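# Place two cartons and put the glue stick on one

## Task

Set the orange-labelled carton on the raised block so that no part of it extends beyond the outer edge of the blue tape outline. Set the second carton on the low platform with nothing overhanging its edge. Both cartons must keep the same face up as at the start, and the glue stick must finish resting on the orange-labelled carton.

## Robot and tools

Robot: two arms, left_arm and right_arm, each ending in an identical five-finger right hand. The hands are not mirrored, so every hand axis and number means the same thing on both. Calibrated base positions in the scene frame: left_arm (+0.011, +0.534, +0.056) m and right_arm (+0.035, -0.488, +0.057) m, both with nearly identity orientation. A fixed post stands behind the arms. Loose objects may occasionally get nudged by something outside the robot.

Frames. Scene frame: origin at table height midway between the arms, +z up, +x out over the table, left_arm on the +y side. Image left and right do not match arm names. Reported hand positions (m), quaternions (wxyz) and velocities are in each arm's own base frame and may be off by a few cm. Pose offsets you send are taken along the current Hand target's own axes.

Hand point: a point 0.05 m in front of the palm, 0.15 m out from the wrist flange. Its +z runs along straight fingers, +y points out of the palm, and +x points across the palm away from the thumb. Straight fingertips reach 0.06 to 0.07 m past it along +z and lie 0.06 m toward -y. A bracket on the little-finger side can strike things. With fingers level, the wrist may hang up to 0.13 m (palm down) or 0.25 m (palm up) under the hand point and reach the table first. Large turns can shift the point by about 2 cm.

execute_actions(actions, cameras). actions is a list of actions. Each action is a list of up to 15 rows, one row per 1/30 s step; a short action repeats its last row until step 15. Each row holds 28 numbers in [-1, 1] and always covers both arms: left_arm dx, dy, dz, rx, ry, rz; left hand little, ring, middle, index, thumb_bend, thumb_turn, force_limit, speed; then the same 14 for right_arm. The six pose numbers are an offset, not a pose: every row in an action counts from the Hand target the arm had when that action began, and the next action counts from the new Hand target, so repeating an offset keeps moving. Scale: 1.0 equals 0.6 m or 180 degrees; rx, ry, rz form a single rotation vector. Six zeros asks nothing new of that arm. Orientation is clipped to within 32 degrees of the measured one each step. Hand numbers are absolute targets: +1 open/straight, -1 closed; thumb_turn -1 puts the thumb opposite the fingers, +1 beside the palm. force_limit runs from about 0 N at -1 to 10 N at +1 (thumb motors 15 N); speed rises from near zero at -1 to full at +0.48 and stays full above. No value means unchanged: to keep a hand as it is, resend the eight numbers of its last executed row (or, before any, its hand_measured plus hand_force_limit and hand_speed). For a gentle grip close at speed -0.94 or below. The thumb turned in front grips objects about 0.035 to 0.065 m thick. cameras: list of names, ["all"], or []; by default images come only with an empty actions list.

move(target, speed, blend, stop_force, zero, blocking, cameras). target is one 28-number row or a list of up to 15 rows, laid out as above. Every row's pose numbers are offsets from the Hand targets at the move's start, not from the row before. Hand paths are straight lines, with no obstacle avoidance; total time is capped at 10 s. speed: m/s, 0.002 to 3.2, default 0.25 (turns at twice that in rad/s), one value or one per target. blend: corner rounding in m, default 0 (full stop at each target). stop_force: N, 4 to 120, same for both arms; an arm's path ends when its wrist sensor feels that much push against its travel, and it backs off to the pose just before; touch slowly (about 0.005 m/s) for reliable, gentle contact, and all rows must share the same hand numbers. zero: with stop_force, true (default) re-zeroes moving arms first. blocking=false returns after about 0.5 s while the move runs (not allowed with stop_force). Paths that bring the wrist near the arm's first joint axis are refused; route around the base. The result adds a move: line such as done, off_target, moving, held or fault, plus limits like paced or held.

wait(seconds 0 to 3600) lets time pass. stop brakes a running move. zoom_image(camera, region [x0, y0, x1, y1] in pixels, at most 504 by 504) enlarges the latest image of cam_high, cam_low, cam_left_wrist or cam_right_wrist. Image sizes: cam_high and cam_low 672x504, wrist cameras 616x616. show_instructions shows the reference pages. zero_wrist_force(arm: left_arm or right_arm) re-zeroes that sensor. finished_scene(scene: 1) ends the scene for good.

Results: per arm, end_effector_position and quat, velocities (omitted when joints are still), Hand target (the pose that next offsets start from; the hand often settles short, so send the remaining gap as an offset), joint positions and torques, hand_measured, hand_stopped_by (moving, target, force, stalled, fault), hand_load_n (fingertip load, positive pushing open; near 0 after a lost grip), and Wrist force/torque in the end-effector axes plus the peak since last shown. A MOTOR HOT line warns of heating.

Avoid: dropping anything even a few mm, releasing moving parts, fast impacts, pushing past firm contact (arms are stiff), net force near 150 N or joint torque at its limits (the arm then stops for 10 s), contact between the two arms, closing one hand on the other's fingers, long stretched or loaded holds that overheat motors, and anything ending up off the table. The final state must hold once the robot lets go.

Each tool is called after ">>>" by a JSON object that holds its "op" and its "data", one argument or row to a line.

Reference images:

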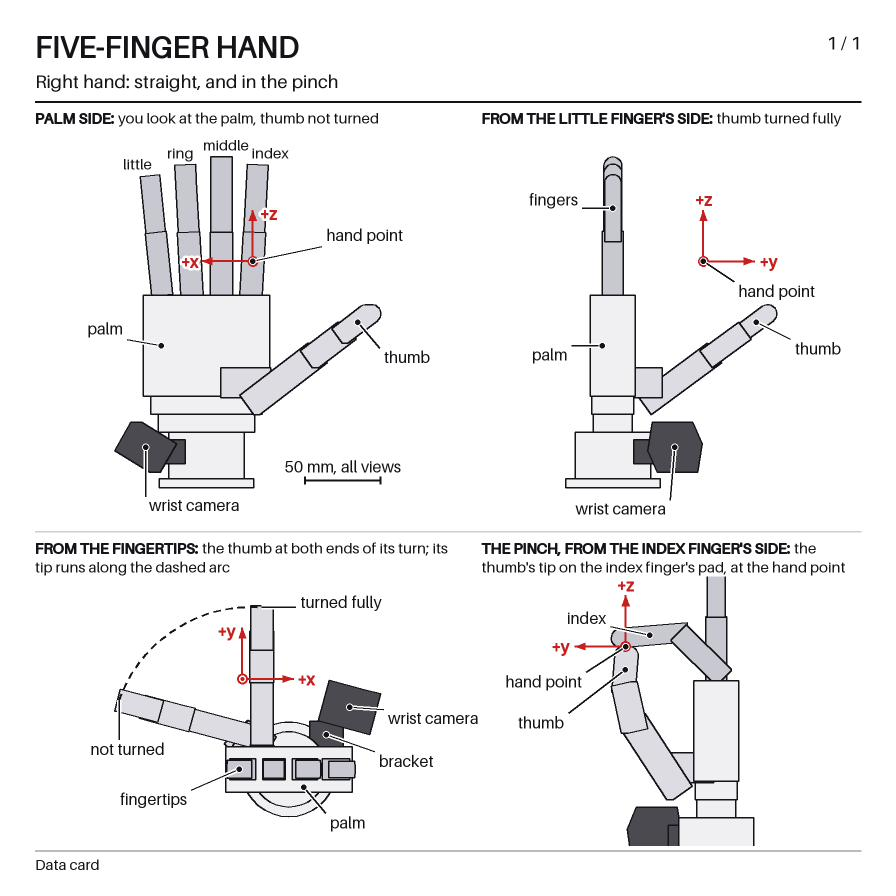

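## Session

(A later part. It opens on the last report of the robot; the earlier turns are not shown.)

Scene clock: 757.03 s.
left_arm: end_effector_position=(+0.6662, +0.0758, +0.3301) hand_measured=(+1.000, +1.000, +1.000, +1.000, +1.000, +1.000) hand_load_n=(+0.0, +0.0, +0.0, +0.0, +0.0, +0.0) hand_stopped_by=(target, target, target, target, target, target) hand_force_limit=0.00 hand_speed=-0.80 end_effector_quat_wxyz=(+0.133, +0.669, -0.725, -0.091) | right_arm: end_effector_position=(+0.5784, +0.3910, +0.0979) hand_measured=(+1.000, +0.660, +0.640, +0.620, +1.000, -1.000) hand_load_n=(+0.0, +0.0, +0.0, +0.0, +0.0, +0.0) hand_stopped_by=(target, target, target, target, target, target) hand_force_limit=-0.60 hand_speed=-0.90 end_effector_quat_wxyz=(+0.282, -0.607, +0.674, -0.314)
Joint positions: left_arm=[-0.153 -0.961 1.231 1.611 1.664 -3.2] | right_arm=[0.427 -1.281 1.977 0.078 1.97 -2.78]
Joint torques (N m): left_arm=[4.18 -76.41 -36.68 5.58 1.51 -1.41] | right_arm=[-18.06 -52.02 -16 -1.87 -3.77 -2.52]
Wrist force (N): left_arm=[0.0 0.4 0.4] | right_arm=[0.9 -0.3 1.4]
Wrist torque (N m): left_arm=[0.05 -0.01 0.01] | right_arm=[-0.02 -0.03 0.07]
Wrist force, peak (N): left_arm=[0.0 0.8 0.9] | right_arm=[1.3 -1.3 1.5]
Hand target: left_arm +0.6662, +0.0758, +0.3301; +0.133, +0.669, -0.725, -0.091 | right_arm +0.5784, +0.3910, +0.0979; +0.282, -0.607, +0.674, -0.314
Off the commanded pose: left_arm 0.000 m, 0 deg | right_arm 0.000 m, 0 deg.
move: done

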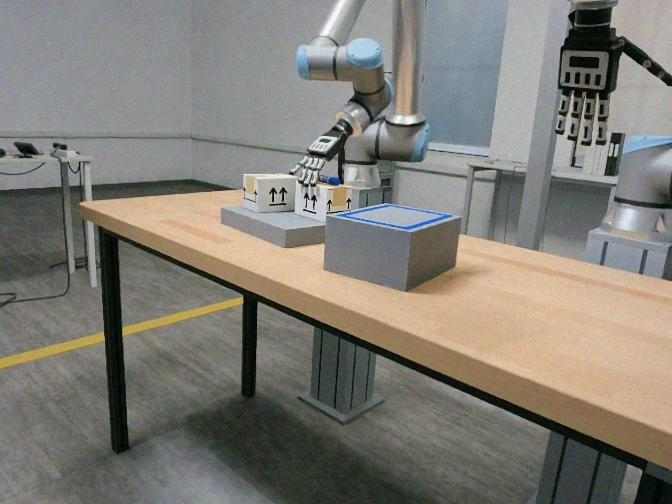

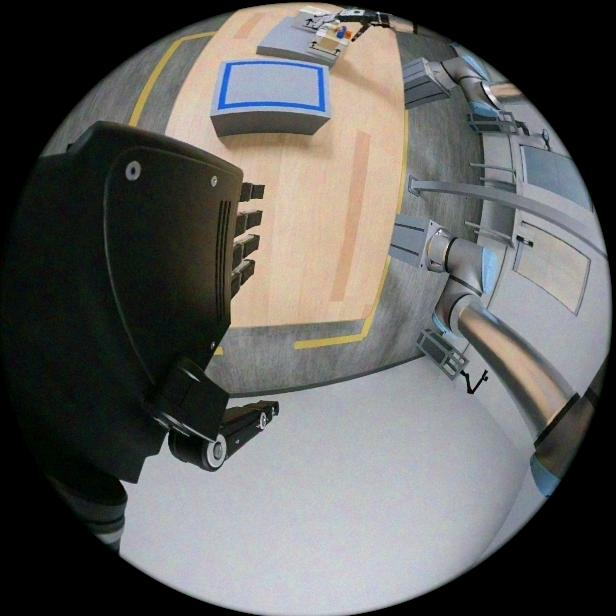

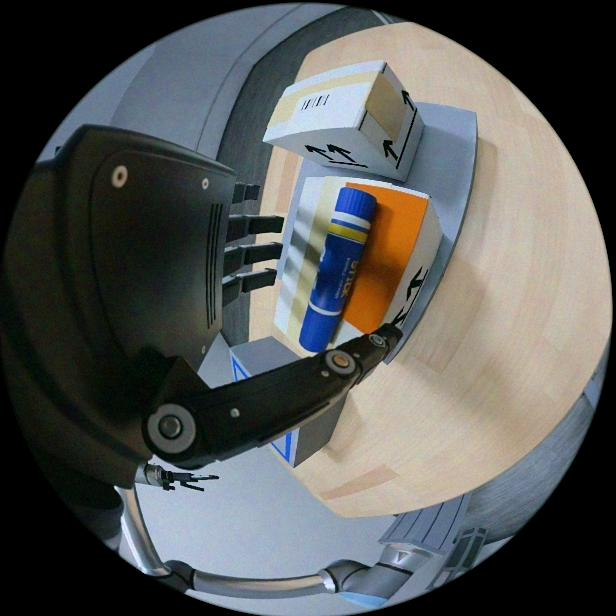

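>>> {"op": "move", "data": {
  "target": [0,0,0,0,0,0,1,1,1,1,1,1,0,-0.8,0,0.0319,0.0268,0,0,0,1,0.66,0.64,0.62,1,-1,-0.6,-0.9],
  "speed": 0.02,
  "stop_force": 4,
  "cameras": ["cam_low","cam_left_wrist","cam_right_wrist"]
}}

>>> {"op": "zoom_image", "data": {
  "camera": "cam_right_wrist",
  "region": [200, 120, 480, 400]
}}

>>> {"op": "zoom_image", "data": {
  "camera": "cam_low",
  "region": [240, 130, 380, 235]
}}

>>> {"op": "zoom_image", "data": {
  "camera": "cam_left_wrist",
  "region": [280, 0, 400, 90]
}}

Scene clock: 765.73 s.
left_arm: end_effector_position=(+0.6662, +0.0758, +0.3301) hand_measured=(+1.000, +1.000, +1.000, +1.000, +1.000, +1.000) hand_load_n=(+0.0, +0.0, +0.0, +0.0, +0.0, +0.0) hand_stopped_by=(target, target, target, target, target, target) hand_force_limit=0.00 hand_speed=-0.80 end_effector_quat_wxyz=(+0.133, +0.669, -0.725, -0.091) | right_arm: end_effector_position=(+0.5784, +0.3909, +0.0729) hand_measured=(+1.000, +0.660, +0.640, +0.620, +1.000, -1.000) hand_load_n=(+0.0, +0.0, +0.0, +0.0, +0.0, +0.0) hand_stopped_by=(target, target, target, target, target, target) hand_force_limit=-0.60 hand_speed=-0.90 end_effector_quat_wxyz=(+0.282, -0.607, +0.674, -0.314)
Joint positions: left_arm=[-0.153 -0.961 1.231 1.611 1.664 -3.2] | right_arm=[0.427 -1.252 1.993 0.033 1.97 -2.78]
Joint torques (N m): left_arm=[3.18 -77.95 -36.88 6.07 1.94 -1.01] | right_arm=[-17.53 -50.49 -15.24 -1.43 -3.78 -2.52]
Wrist force (N): left_arm=[0.3 0.5 0.2] | right_arm=[0.7 -0.8 0.8]
Wrist torque (N m): left_arm=[0.07 -0.06 0.04] | right_arm=[-0.01 -0.03 0.04]
Wrist force, peak (N): left_arm=[0.2 0.5 1.0] | right_arm=[1.5 -0.9 0.9]
Hand target: left_arm +0.6662, +0.0758, +0.3301; +0.133, +0.669, -0.725, -0.091 | right_arm +0.5784, +0.3909, +0.0729; +0.282, -0.607, +0.674, -0.314
Off the commanded pose: left_arm 0.000 m, 0 deg | right_arm 0.000 m, 0 deg.
move: done

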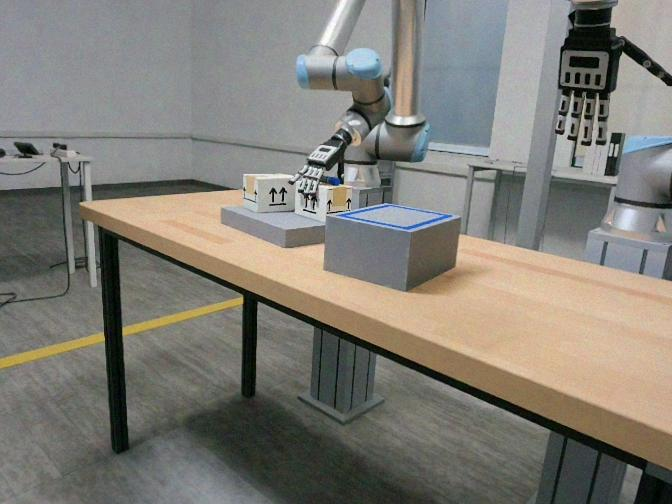

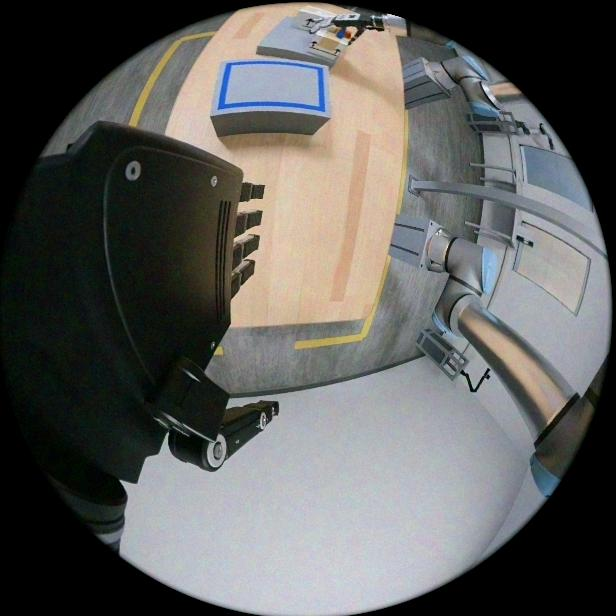

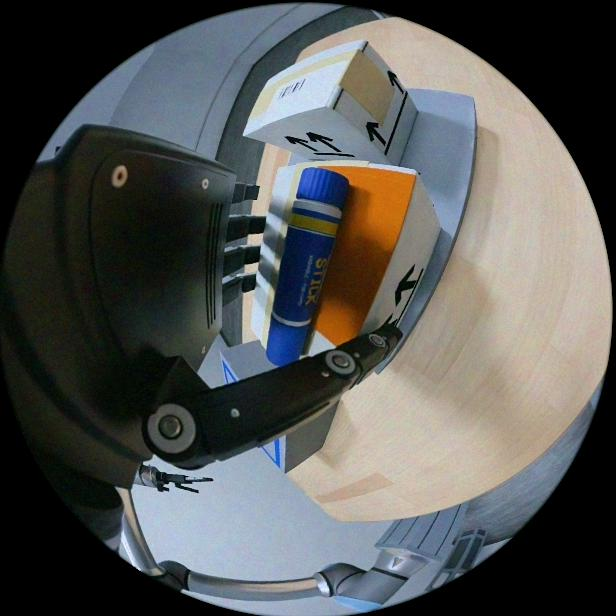

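Scaled by 1.800 from the camera's image (finer frame: 880x880).

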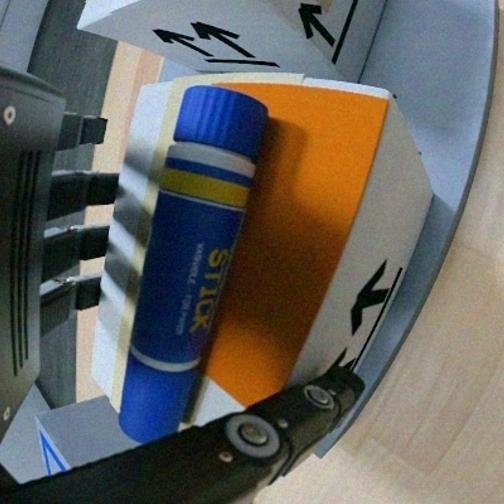

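Scaled by 3.600 from the camera's image (finer frame: 960x720).

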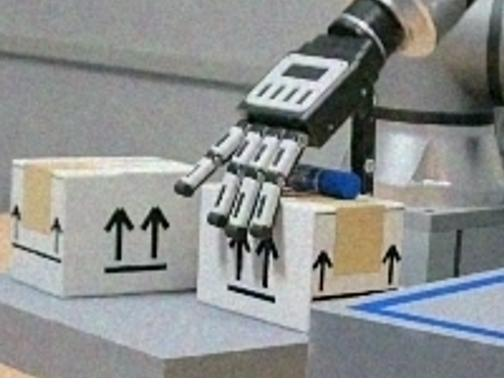

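Scaled by 4.200 from the camera's image (finer frame: 880x880).

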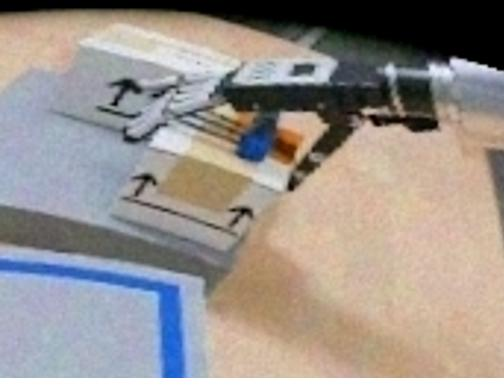

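>>> {"op": "move", "data": {
  "target": [0,0,0,0,0,0,1,1,1,1,1,1,0,-0.8,0,0,0,0,0,0,1,0.1,0.1,0.1,0.75,-1,-0.4,-0.92],
  "cameras": ["cam_low","cam_left_wrist","cam_right_wrist"]
}}

>>> {"op": "zoom_image", "data": {
  "camera": "cam_right_wrist",
  "region": [200, 120, 480, 400]
}}

>>> {"op": "zoom_image", "data": {
  "camera": "cam_low",
  "region": [240, 130, 380, 235]
}}

Scene clock: 771.77 s.
left_arm: end_effector_position=(+0.6662, +0.0758, +0.3301) hand_measured=(+1.000, +1.000, +1.000, +1.000, +1.000, +1.000) hand_load_n=(+0.0, +0.0, +0.0, +0.0, +0.0, +0.0) hand_stopped_by=(target, target, target, target, target, target) hand_force_limit=0.00 hand_speed=-0.80 end_effector_quat_wxyz=(+0.133, +0.669, -0.725, -0.091) | right_arm: end_effector_position=(+0.5784, +0.3909, +0.0729) hand_measured=(+1.000, +0.572, +0.566, +0.570, +0.958, -1.000) hand_load_n=(+0.0, +3.5, +2.5, +0.0, +4.5, +1.5) hand_stopped_by=(target, force, force, force, force, target) hand_force_limit=-0.40 hand_speed=-0.92 end_effector_quat_wxyz=(+0.282, -0.607, +0.674, -0.314)
Joint positions: left_arm=[-0.153 -0.961 1.231 1.611 1.664 -3.2] | right_arm=[0.427 -1.252 1.993 0.032 1.97 -2.78]
Joint torques (N m): left_arm=[1.15 -76.92 -36.86 5.86 1.69 -1.28] | right_arm=[-14.3 -53.98 -15.61 3.62 -3.68 -2.51]
Wrist force (N): left_arm=[-0.3 0.1 0.4] | right_arm=[2.8 -7.1 -2.0]
Wrist torque (N m): left_arm=[0.01 0.03 -0.01] | right_arm=[0.42 -0.05 -0.18]
Wrist force, peak (N): left_arm=[0.4 0.5 0.8] | right_arm=[2.7 -9.1 -2.3]
Hand target: left_arm +0.6662, +0.0758, +0.3301; +0.133, +0.669, -0.725, -0.091 | right_arm +0.5784, +0.3909, +0.0729; +0.282, -0.607, +0.674, -0.314
Off the commanded pose: left_arm 0.000 m, 0 deg | right_arm 0.000 m, 0 deg.
move: done

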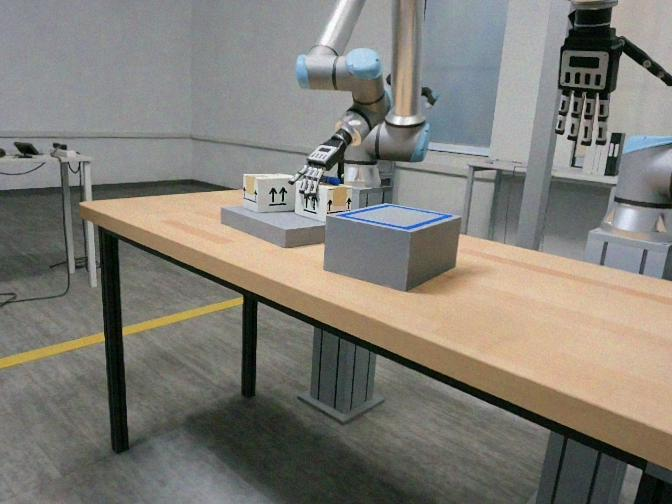

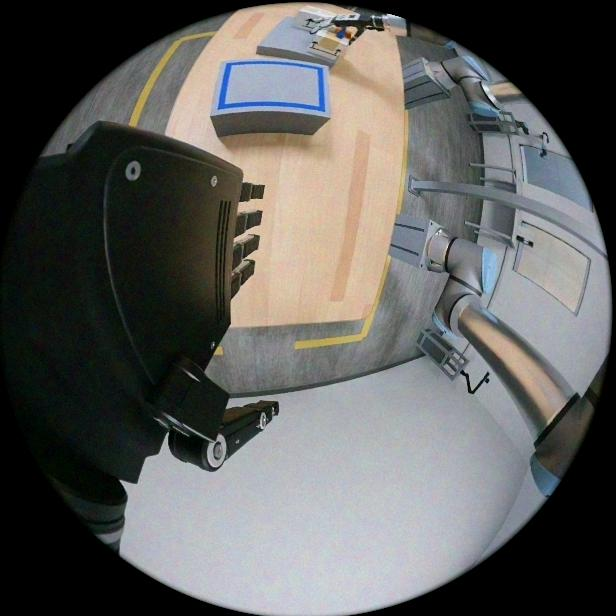

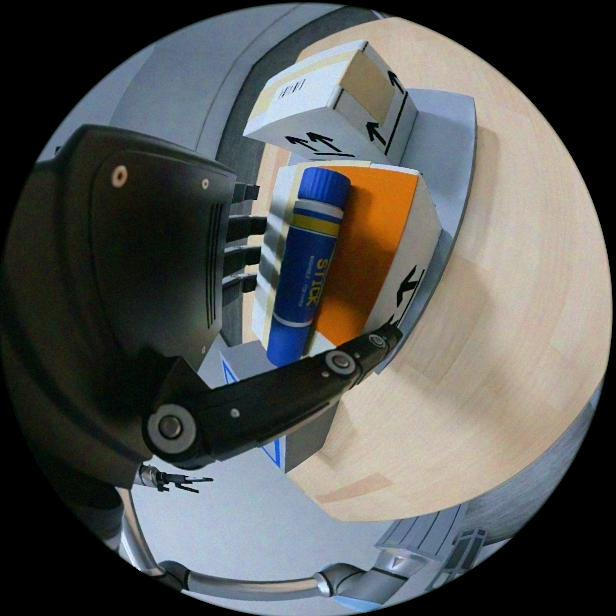

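Scaled by 1.800 from the camera's image (finer frame: 880x880).

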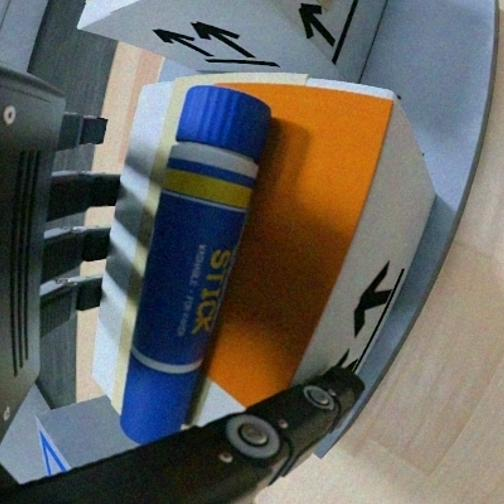

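Scaled by 3.600 from the camera's image (finer frame: 960x720).

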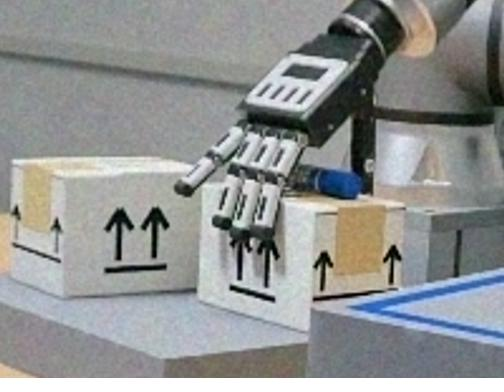

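>>> {"op": "move", "data": {
  "target": [
    [0,0,0,0,0,0,1,1,1,1,1,1,0,-0.8,0,0,0,0,0,0,1,0.65,0.63,0.62,1,-1,-0.4,-0.9],
    [0,0,0,0,0,0,1,1,1,1,1,1,0,-0.8,0,-0.05745,-0.0482,0,0,0,1,0.65,0.63,0.62,1,-1,-0.4,-0.9],
    [0,0,0,0,0,0,1,1,1,1,1,1,0,-0.8,0,-0.05745,-0.0482,-0.0389,0,0,1,0.65,0.63,0.62,1,-1,-0.4,-0.9]
  ],
  "speed": 0.05,
  "cameras": ["cam_low","cam_right_wrist"]
}}

>>> {"op": "zoom_image", "data": {
  "camera": "cam_right_wrist",
  "region": [200, 120, 480, 400]
}}

>>> {"op": "zoom_image", "data": {
  "camera": "cam_low",
  "region": [240, 130, 380, 235]
}}

Scene clock: 809.20 s.
left_arm: end_effector_position=(+0.6662, +0.0758, +0.3301) hand_measured=(+1.000, +1.000, +1.000, +1.000, +1.000, +1.000) hand_load_n=(+0.0, +0.0, +0.0, +0.0, +0.0, +0.0) hand_stopped_by=(target, target, target, target, target, target) hand_force_limit=0.00 hand_speed=-0.80 end_effector_quat_wxyz=(+0.133, +0.669, -0.725, -0.091) | right_arm: end_effector_position=(+0.5784, +0.3910, +0.1179) hand_measured=(+1.000, +0.650, +0.630, +0.620, +1.000, -1.000) hand_load_n=(+0.0, +0.0, +0.0, +0.0, +0.0, +0.0) hand_stopped_by=(target, target, target, target, target, target) hand_force_limit=-0.40 hand_speed=-0.90 end_effector_quat_wxyz=(+0.245, -0.623, +0.692, -0.272)
Joint positions: left_arm=[-0.153 -0.961 1.231 1.611 1.664 -3.2] | right_arm=[0.401 -1.272 1.901 0.259 1.908 -2.757]
Joint torques (N m): left_arm=[1.38 -76.41 -36.54 5.92 1.86 -0.98] | right_arm=[-22.34 -51.17 -43.8 4.03 -3.51 0.96]
Wrist force (N): left_arm=[-0.2 0.4 0.7] | right_arm=[1.2 -0.2 0.4]
Wrist torque (N m): left_arm=[0.03 0.02 0.00] | right_arm=[0.11 -0.14 -0.28]
Wrist force, peak (N): left_arm=[-0.4 0.3 1.0] | right_arm=[2.7 -9.6 -2.4]
Hand target: left_arm +0.6662, +0.0758, +0.3301; +0.133, +0.669, -0.725, -0.091 | right_arm +0.5785, +0.3910, +0.1179; +0.244, -0.623, +0.692, -0.272
Off the commanded pose: left_arm 0.000 m, 0 deg | right_arm 0.000 m, 0 deg.
move: done

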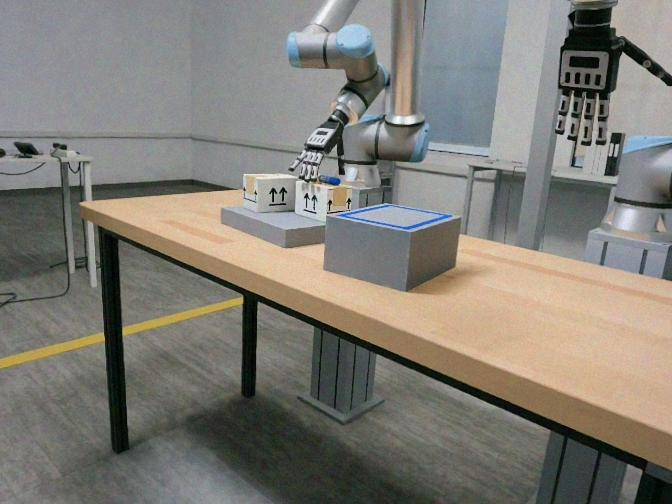

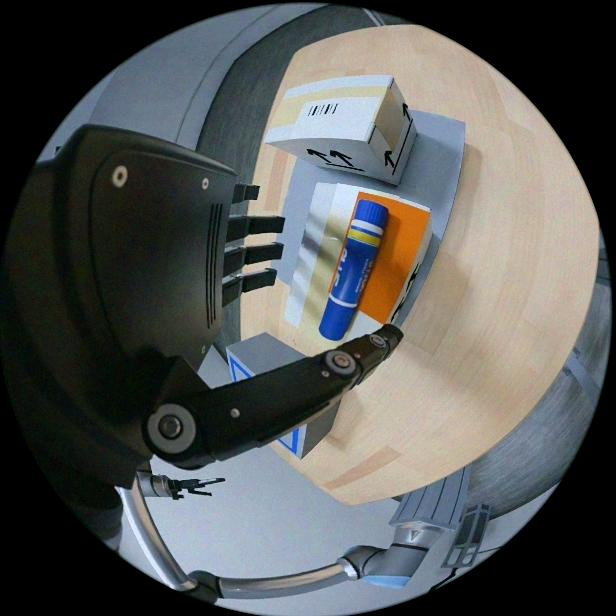

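Scaled by 1.800 from the camera's image (finer frame: 880x880).

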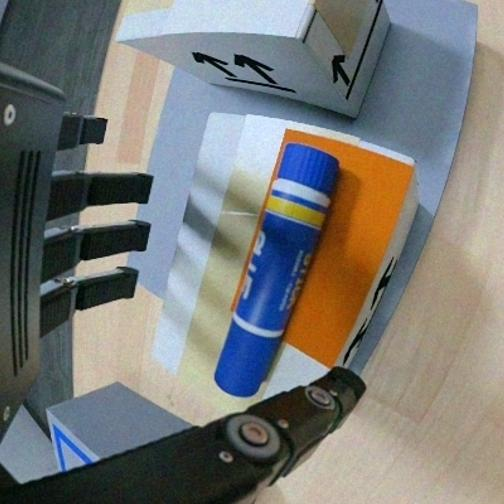

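Scaled by 3.600 from the camera's image (finer frame: 960x720).

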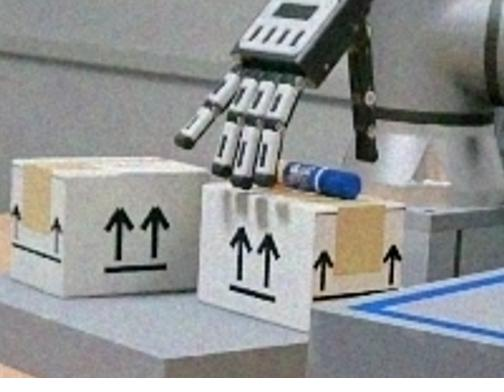

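>>> {"op": "move", "data": {
  "target": [0,0,0,0,0,0,1,1,1,1,1,1,0,-0.8,0,0.0511,0.0571,0,0,0,1,0.65,0.63,0.62,1,-1,-0.4,-0.9],
  "speed": 0.025,
  "stop_force": 4
}}

>>> {"op": "move", "data": {
  "target": [0,0,0,0,0,0,1,1,1,1,1,1,0,-0.8,0,0,0,0,0,0,1,0.1,0.1,0.1,0.75,-1,-0.4,-0.92],
  "cameras": ["cam_low","cam_left_wrist","cam_right_wrist"]
}}

>>> {"op": "zoom_image", "data": {
  "camera": "cam_right_wrist",
  "region": [200, 120, 480, 400]
}}

>>> {"op": "zoom_image", "data": {
  "camera": "cam_low",
  "region": [240, 130, 380, 235]
}}

>>> {"op": "zoom_image", "data": {
  "camera": "cam_left_wrist",
  "region": [280, 0, 400, 90]
}}

Scene clock: 819.63 s.
left_arm: end_effector_position=(+0.6662, +0.0758, +0.3301) hand_measured=(+1.000, +1.000, +1.000, +1.000, +1.000, +1.000) hand_load_n=(+0.0, +0.0, +0.0, +0.0, -0.5, +0.0) hand_stopped_by=(target, target, target, target, target, target) hand_force_limit=0.00 hand_speed=-0.80 end_effector_quat_wxyz=(+0.133, +0.669, -0.725, -0.091) | right_arm: end_effector_position=(+0.5793, +0.3908, +0.0720) hand_measured=(+1.000, +0.650, +0.630, +0.620, +1.000, -1.000) hand_load_n=(+0.0, +0.0, +0.0, +0.0, +0.0, +0.5) hand_stopped_by=(target, target, target, target, target, target) hand_force_limit=-0.40 hand_speed=-0.90 end_effector_quat_wxyz=(+0.244, -0.623, +0.692, -0.272)
Joint positions: left_arm=[-0.153 -0.961 1.231 1.611 1.664 -3.2] | right_arm=[0.4 -1.222 1.931 0.179 1.908 -2.757]
Joint torques (N m): left_arm=[3.3 -74.36 -36.5 5.95 1.77 -1.07] | right_arm=[-19.09 -54.77 -15.82 -1.43 -4.17 -2.71]
Wrist force (N): left_arm=[0.1 0.4 0.9] | right_arm=[1.2 -0.8 0.2]
Wrist torque (N m): left_arm=[0.02 -0.05 0.02] | right_arm=[0.03 -0.16 -0.02]
Wrist force, peak (N): left_arm=[-0.2 0.3 1.2] | right_arm=[1.8 -0.7 1.2]
Hand target: left_arm +0.6662, +0.0758, +0.3301; +0.133, +0.669, -0.725, -0.091 | right_arm +0.5793, +0.3908, +0.0720; +0.244, -0.623, +0.692, -0.272
Off the commanded pose: left_arm 0.000 m, 0 deg | right_arm 0.000 m, 0 deg.
move: done

Scene clock: 820.40 s.
left_arm: end_effector_position=(+0.6662, +0.0758, +0.3301) hand_measured=(+1.000, +1.000, +1.000, +1.000, +1.000, +1.000) hand_load_n=(-0.5, +0.0, +0.0, +0.0, +0.0, +0.0) hand_stopped_by=(target, target, target, target, target, target) hand_force_limit=0.00 hand_speed=-0.80 end_effector_quat_wxyz=(+0.133, +0.669, -0.725, -0.091) | right_arm: end_effector_position=(+0.5793, +0.3908, +0.0720) hand_measured=(+1.000, +0.540, +0.534, +0.532, +0.968, -1.000) hand_load_n=(+0.0, +3.5, +2.0, +1.5, +9.0, +2.0) hand_stopped_by=(target, force, force, force, force, target) hand_force_limit=-0.40 hand_speed=-0.92 end_effector_quat_wxyz=(+0.244, -0.623, +0.692, -0.272)
Joint positions: left_arm=[-0.153 -0.961 1.231 1.611 1.664 -3.2] | right_arm=[0.4 -1.222 1.931 0.179 1.907 -2.757]
Joint torques (N m): left_arm=[2.67 -75.34 -36.7 6.22 1.67 -1.46] | right_arm=[-16.41 -54.68 -19.73 3.36 -2.33 -1.93]
Wrist force (N): left_arm=[0.2 0.4 0.6] | right_arm=[2.4 -6.8 -2.1]
Wrist torque (N m): left_arm=[0.04 -0.05 0.03] | right_arm=[0.30 -0.11 -0.21]
Wrist force, peak (N): left_arm=[-0.1 0.5 0.8] | right_arm=[2.8 -6.7 -2.1]
Hand target: left_arm +0.6662, +0.0758, +0.3301; +0.133, +0.669, -0.725, -0.091 | right_arm +0.5793, +0.3908, +0.0720; +0.244, -0.623, +0.692, -0.272
Off the commanded pose: left_arm 0.000 m, 0 deg | right_arm 0.000 m, 0 deg.
move: done

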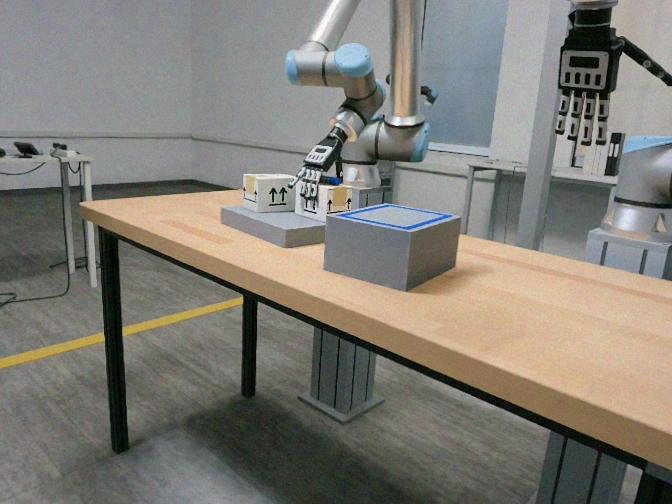

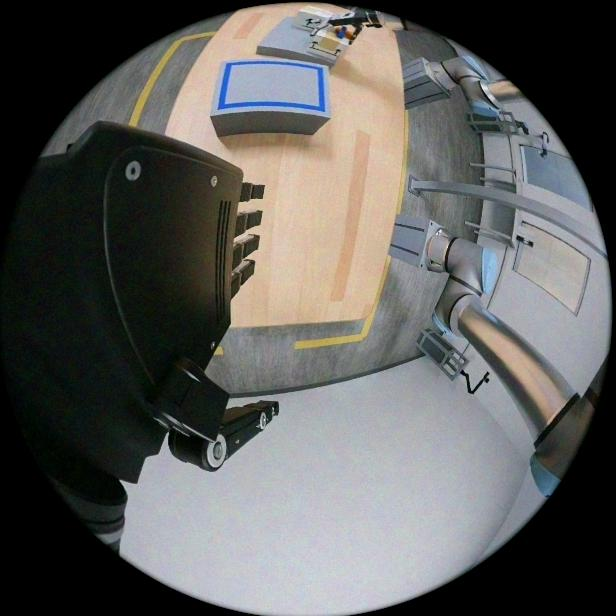

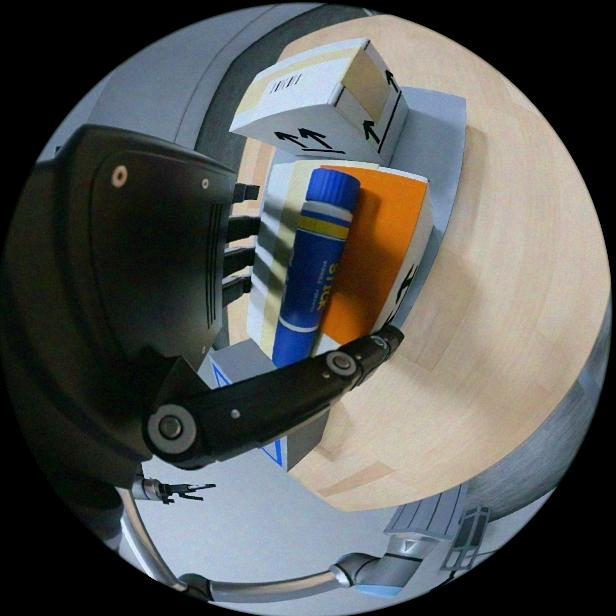

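Scaled by 1.800 from the camera's image (finer frame: 880x880).

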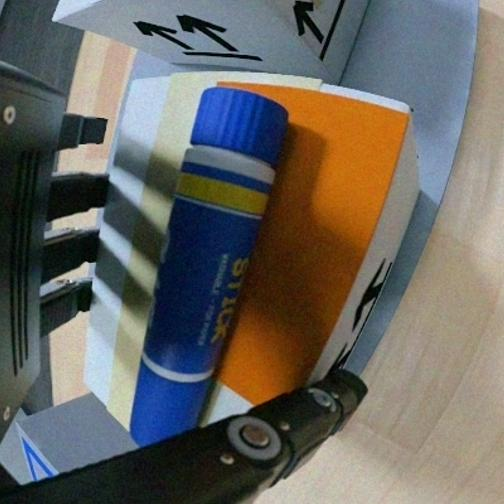

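Scaled by 3.600 from the camera's image (finer frame: 960x720).

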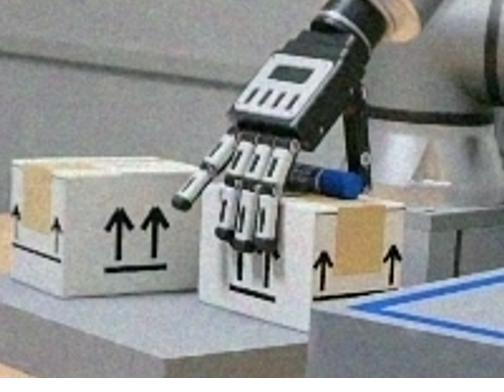

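Scaled by 4.200 from the camera's image (finer frame: 880x880).

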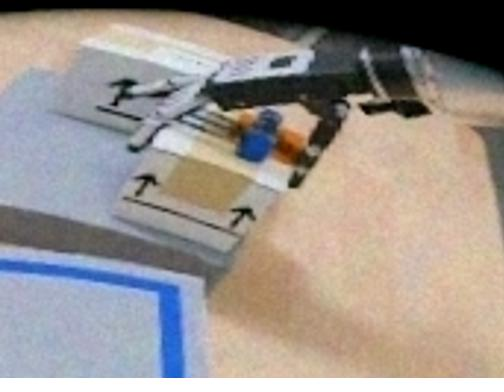

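>>> {"op": "move", "data": {
  "target": [0,0,0,0,0,0,1,1,1,1,1,1,0,-0.8,0,0,0,0,0,0,1,0.05,0.05,0.05,0.75,-1,-0.05,-0.94]
}}

Scene clock: 823.57 s.
left_arm: end_effector_position=(+0.6662, +0.0758, +0.3301) hand_measured=(+1.000, +1.000, +1.000, +1.000, +1.000, +1.000) hand_load_n=(+0.0, +0.0, +0.0, +0.0, +0.0, +0.0) hand_stopped_by=(target, target, target, target, target, target) hand_force_limit=0.00 hand_speed=-0.80 end_effector_quat_wxyz=(+0.133, +0.669, -0.725, -0.091) | right_arm: end_effector_position=(+0.5793, +0.3908, +0.0720) hand_measured=(+1.000, +0.512, +0.496, +0.494, +0.968, -1.000) hand_load_n=(+0.0, +3.0, +5.0, +5.0, +15.0, +4.5) hand_stopped_by=(target, force, force, force, force, target) hand_force_limit=-0.05 hand_speed=-0.94 end_effector_quat_wxyz=(+0.244, -0.623, +0.692, -0.272)
Joint positions: left_arm=[-0.153 -0.961 1.231 1.611 1.664 -3.2] | right_arm=[0.4 -1.222 1.931 0.179 1.907 -2.757]
Joint torques (N m): left_arm=[2.71 -76.71 -36.4 5.79 1.72 -1.45] | right_arm=[9.41 -57.77 -32.08 5.09 2.47 -1.67]
Wrist force (N): left_arm=[0.1 0.5 0.5] | right_arm=[1.3 -9.5 -2.5]
Wrist torque (N m): left_arm=[0.05 -0.04 0.03] | right_arm=[0.69 -0.06 -0.20]
Wrist force, peak (N): left_arm=[0.0 0.5 1.1] | right_arm=[1.6 -11.8 -2.3]
Hand target: left_arm +0.6662, +0.0758, +0.3301; +0.133, +0.669, -0.725, -0.091 | right_arm +0.5793, +0.3908, +0.0720; +0.244, -0.623, +0.692, -0.272
Off the commanded pose: left_arm 0.000 m, 0 deg | right_arm 0.000 m, 0 deg.
move: done

>>> {"op": "move", "data": {
  "target": [0,0,0,0,0,0,1,1,1,1,1,1,0,-0.8,0,-0.01364,-0.01462,0,0,0,1,0.05,0.05,0.05,0.75,-1,-0.05,-0.94],
  "speed": 0.015,
  "cameras": ["cam_low","cam_left_wrist","cam_right_wrist"]
}}

>>> {"op": "zoom_image", "data": {
  "camera": "cam_low",
  "region": [240, 130, 380, 235]
}}

>>> {"op": "zoom_image", "data": {
  "camera": "cam_left_wrist",
  "region": [280, 0, 400, 90]
}}

Scene clock: 831.67 s.
left_arm: end_effector_position=(+0.6662, +0.0758, +0.3301) hand_measured=(+1.000, +1.000, +1.000, +1.000, +1.000, +1.000) hand_load_n=(+0.0, +0.0, +0.0, +0.0, +0.0, +0.0) hand_stopped_by=(target, target, target, target, target, target) hand_force_limit=0.00 hand_speed=-0.80 end_effector_quat_wxyz=(+0.133, +0.669, -0.725, -0.091) | right_arm: end_effector_position=(+0.5793, +0.3908, +0.0838) hand_measured=(+1.000, +0.512, +0.496, +0.494, +0.968, -1.000) hand_load_n=(+0.0, +2.5, +4.0, +4.0, +15.5, +4.0) hand_stopped_by=(target, force, force, force, force, target) hand_force_limit=-0.05 hand_speed=-0.94 end_effector_quat_wxyz=(+0.244, -0.623, +0.692, -0.272)
Joint positions: left_arm=[-0.153 -0.961 1.231 1.611 1.664 -3.2] | right_arm=[0.4 -1.235 1.923 0.2 1.908 -2.757]
Joint torques (N m): left_arm=[2.25 -77.86 -35.86 5.56 1.55 -1.17] | right_arm=[15.86 -80.32 -43.71 4.11 2.83 0.04]
Wrist force (N): left_arm=[0.0 0.4 0.6] | right_arm=[1.5 2.1 3.9]
Wrist torque (N m): left_arm=[0.03 -0.01 0.01] | right_arm=[0.03 -0.27 0.03]
Wrist force, peak (N): left_arm=[-0.1 0.3 1.0] | right_arm=[1.2 -11.0 -2.4]
Hand target: left_arm +0.6662, +0.0758, +0.3301; +0.133, +0.669, -0.725, -0.091 | right_arm +0.5793, +0.3908, +0.0840; +0.244, -0.623, +0.692, -0.272
Off the commanded pose: left_arm 0.000 m, 0 deg | right_arm 0.000 m, 0 deg.
move: done

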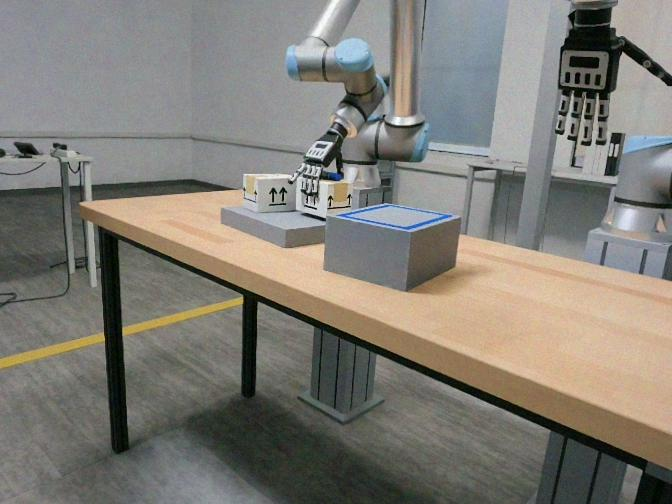

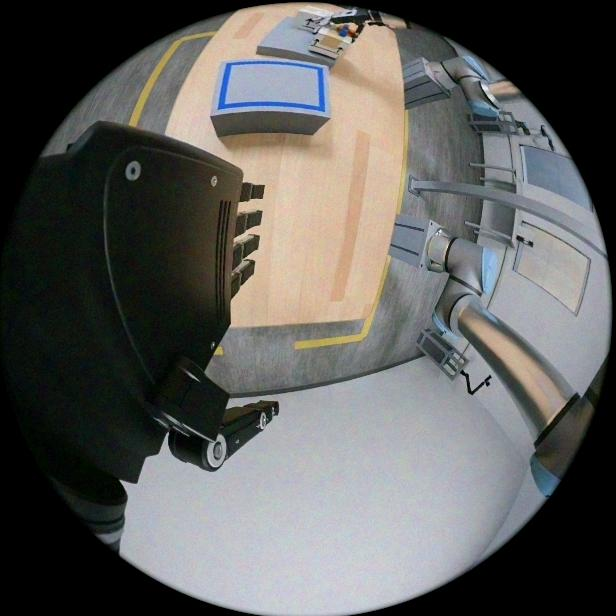

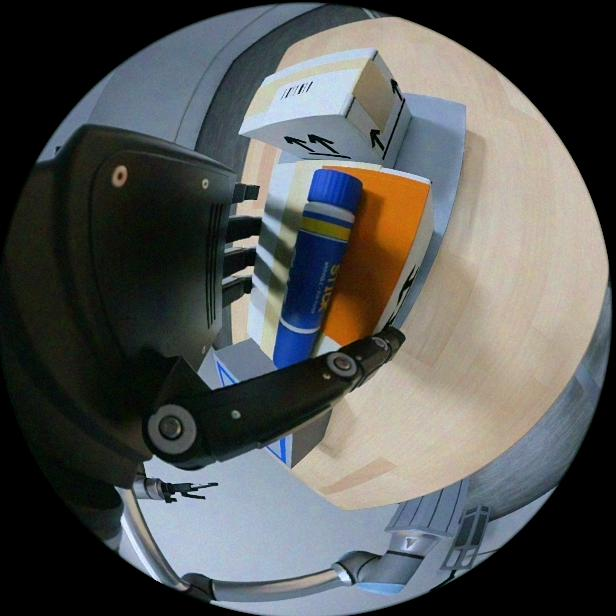

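Scaled by 3.600 from the camera's image (finer frame: 960x720).

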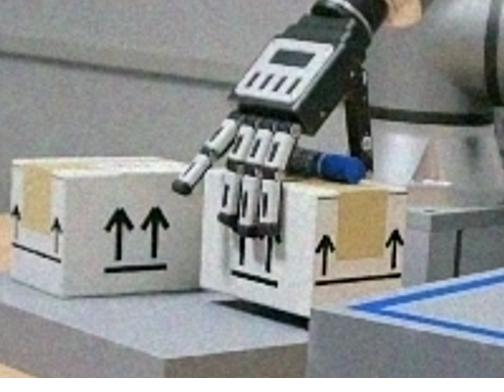

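Scaled by 4.200 from the camera's image (finer frame: 880x880).

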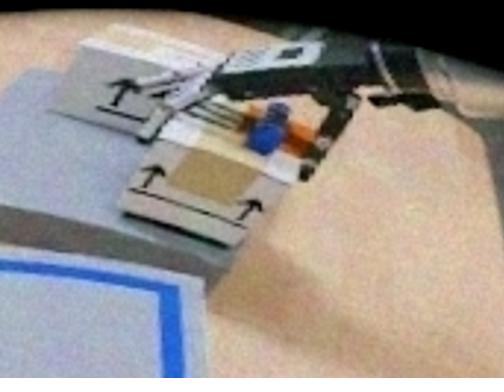

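>>> {"op": "move", "data": {
  "target": [0,0,0,0,0,0,1,1,1,1,1,1,0,-0.8,0,-0.10685,-0.11452,0,0,0,1,0.05,0.05,0.05,0.75,-1,-0.05,-0.94],
  "speed": 0.06,
  "cameras": ["cam_low","cam_left_wrist","cam_right_wrist"]
}}

>>> {"op": "zoom_image", "data": {
  "camera": "cam_low",
  "region": [240, 110, 380, 215]
}}

Scene clock: 848.37 s.
left_arm: end_effector_position=(+0.6662, +0.0758, +0.3301) hand_measured=(+1.000, +1.000, +1.000, +1.000, +1.000, +1.000) hand_load_n=(-0.5, +0.0, +0.0, +0.0, +0.0, +0.5) hand_stopped_by=(target, target, target, target, target, target) hand_force_limit=0.00 hand_speed=-0.80 end_effector_quat_wxyz=(+0.133, +0.669, -0.725, -0.091) | right_arm: end_effector_position=(+0.5795, +0.3909, +0.1778) hand_measured=(+1.000, +0.512, +0.496, +0.494, +0.968, -1.000) hand_load_n=(+0.0, +2.5, +4.5, +4.0, +15.5, +4.0) hand_stopped_by=(target, force, force, force, force, target) hand_force_limit=-0.05 hand_speed=-0.94 end_effector_quat_wxyz=(+0.244, -0.623, +0.692, -0.272)
Joint positions: left_arm=[-0.153 -0.961 1.231 1.611 1.664 -3.2] | right_arm=[0.4 -1.326 1.849 0.366 1.908 -2.757]
Joint torques (N m): left_arm=[2.63 -76.57 -36.41 5.82 1.72 -0.94] | right_arm=[14.46 -78.44 -46.73 4.27 3.45 -0.88]
Wrist force (N): left_arm=[0.4 0.2 0.7] | right_arm=[0.9 1.7 4.0]
Wrist torque (N m): left_arm=[0.00 -0.08 0.03] | right_arm=[-0.02 -0.15 -0.04]
Wrist force, peak (N): left_arm=[-0.2 0.5 1.0] | right_arm=[1.7 3.2 4.2]
Hand target: left_arm +0.6662, +0.0758, +0.3301; +0.133, +0.669, -0.725, -0.091 | right_arm +0.5795, +0.3909, +0.1779; +0.244, -0.623, +0.692, -0.272
Off the commanded pose: left_arm 0.000 m, 0 deg | right_arm 0.000 m, 0 deg.
move: done

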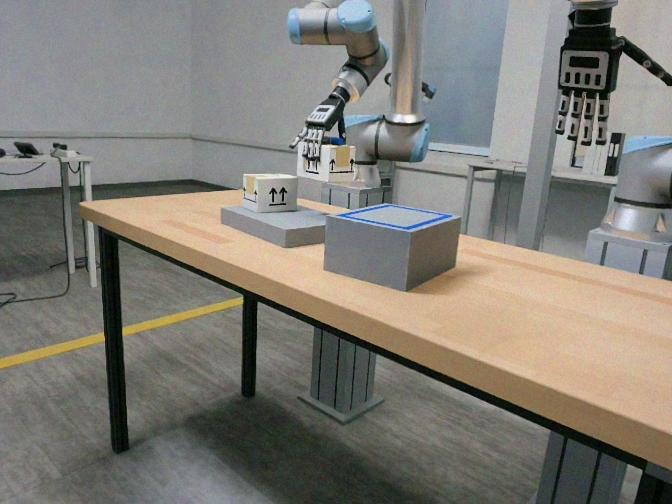

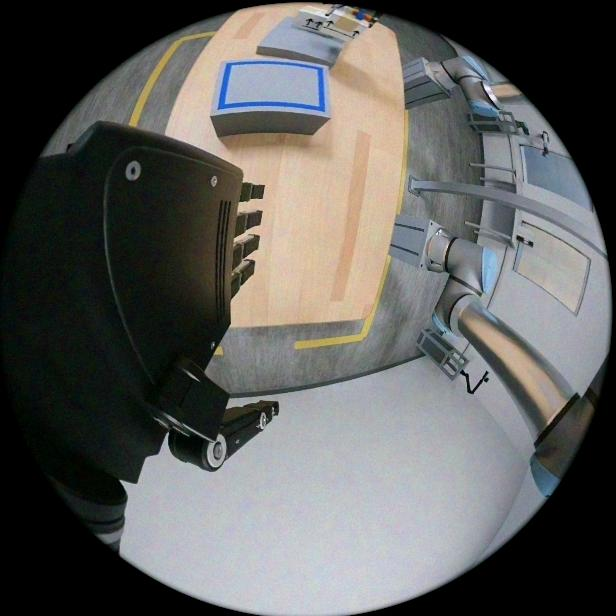

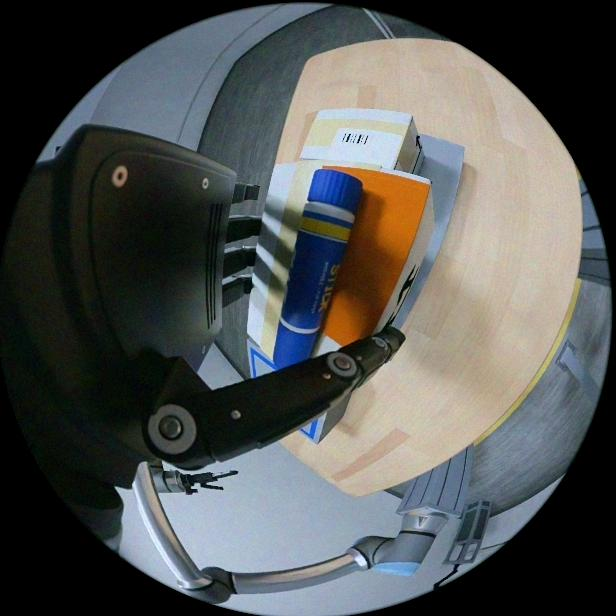

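Scaled by 3.600 from the camera's image (finer frame: 960x720).

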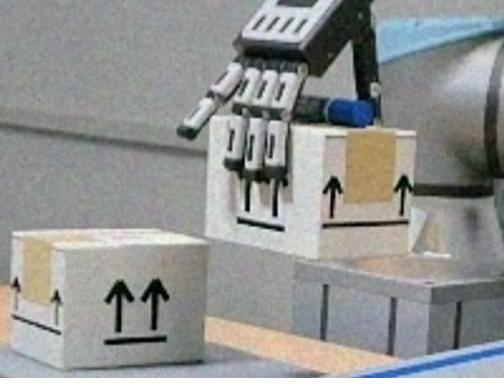

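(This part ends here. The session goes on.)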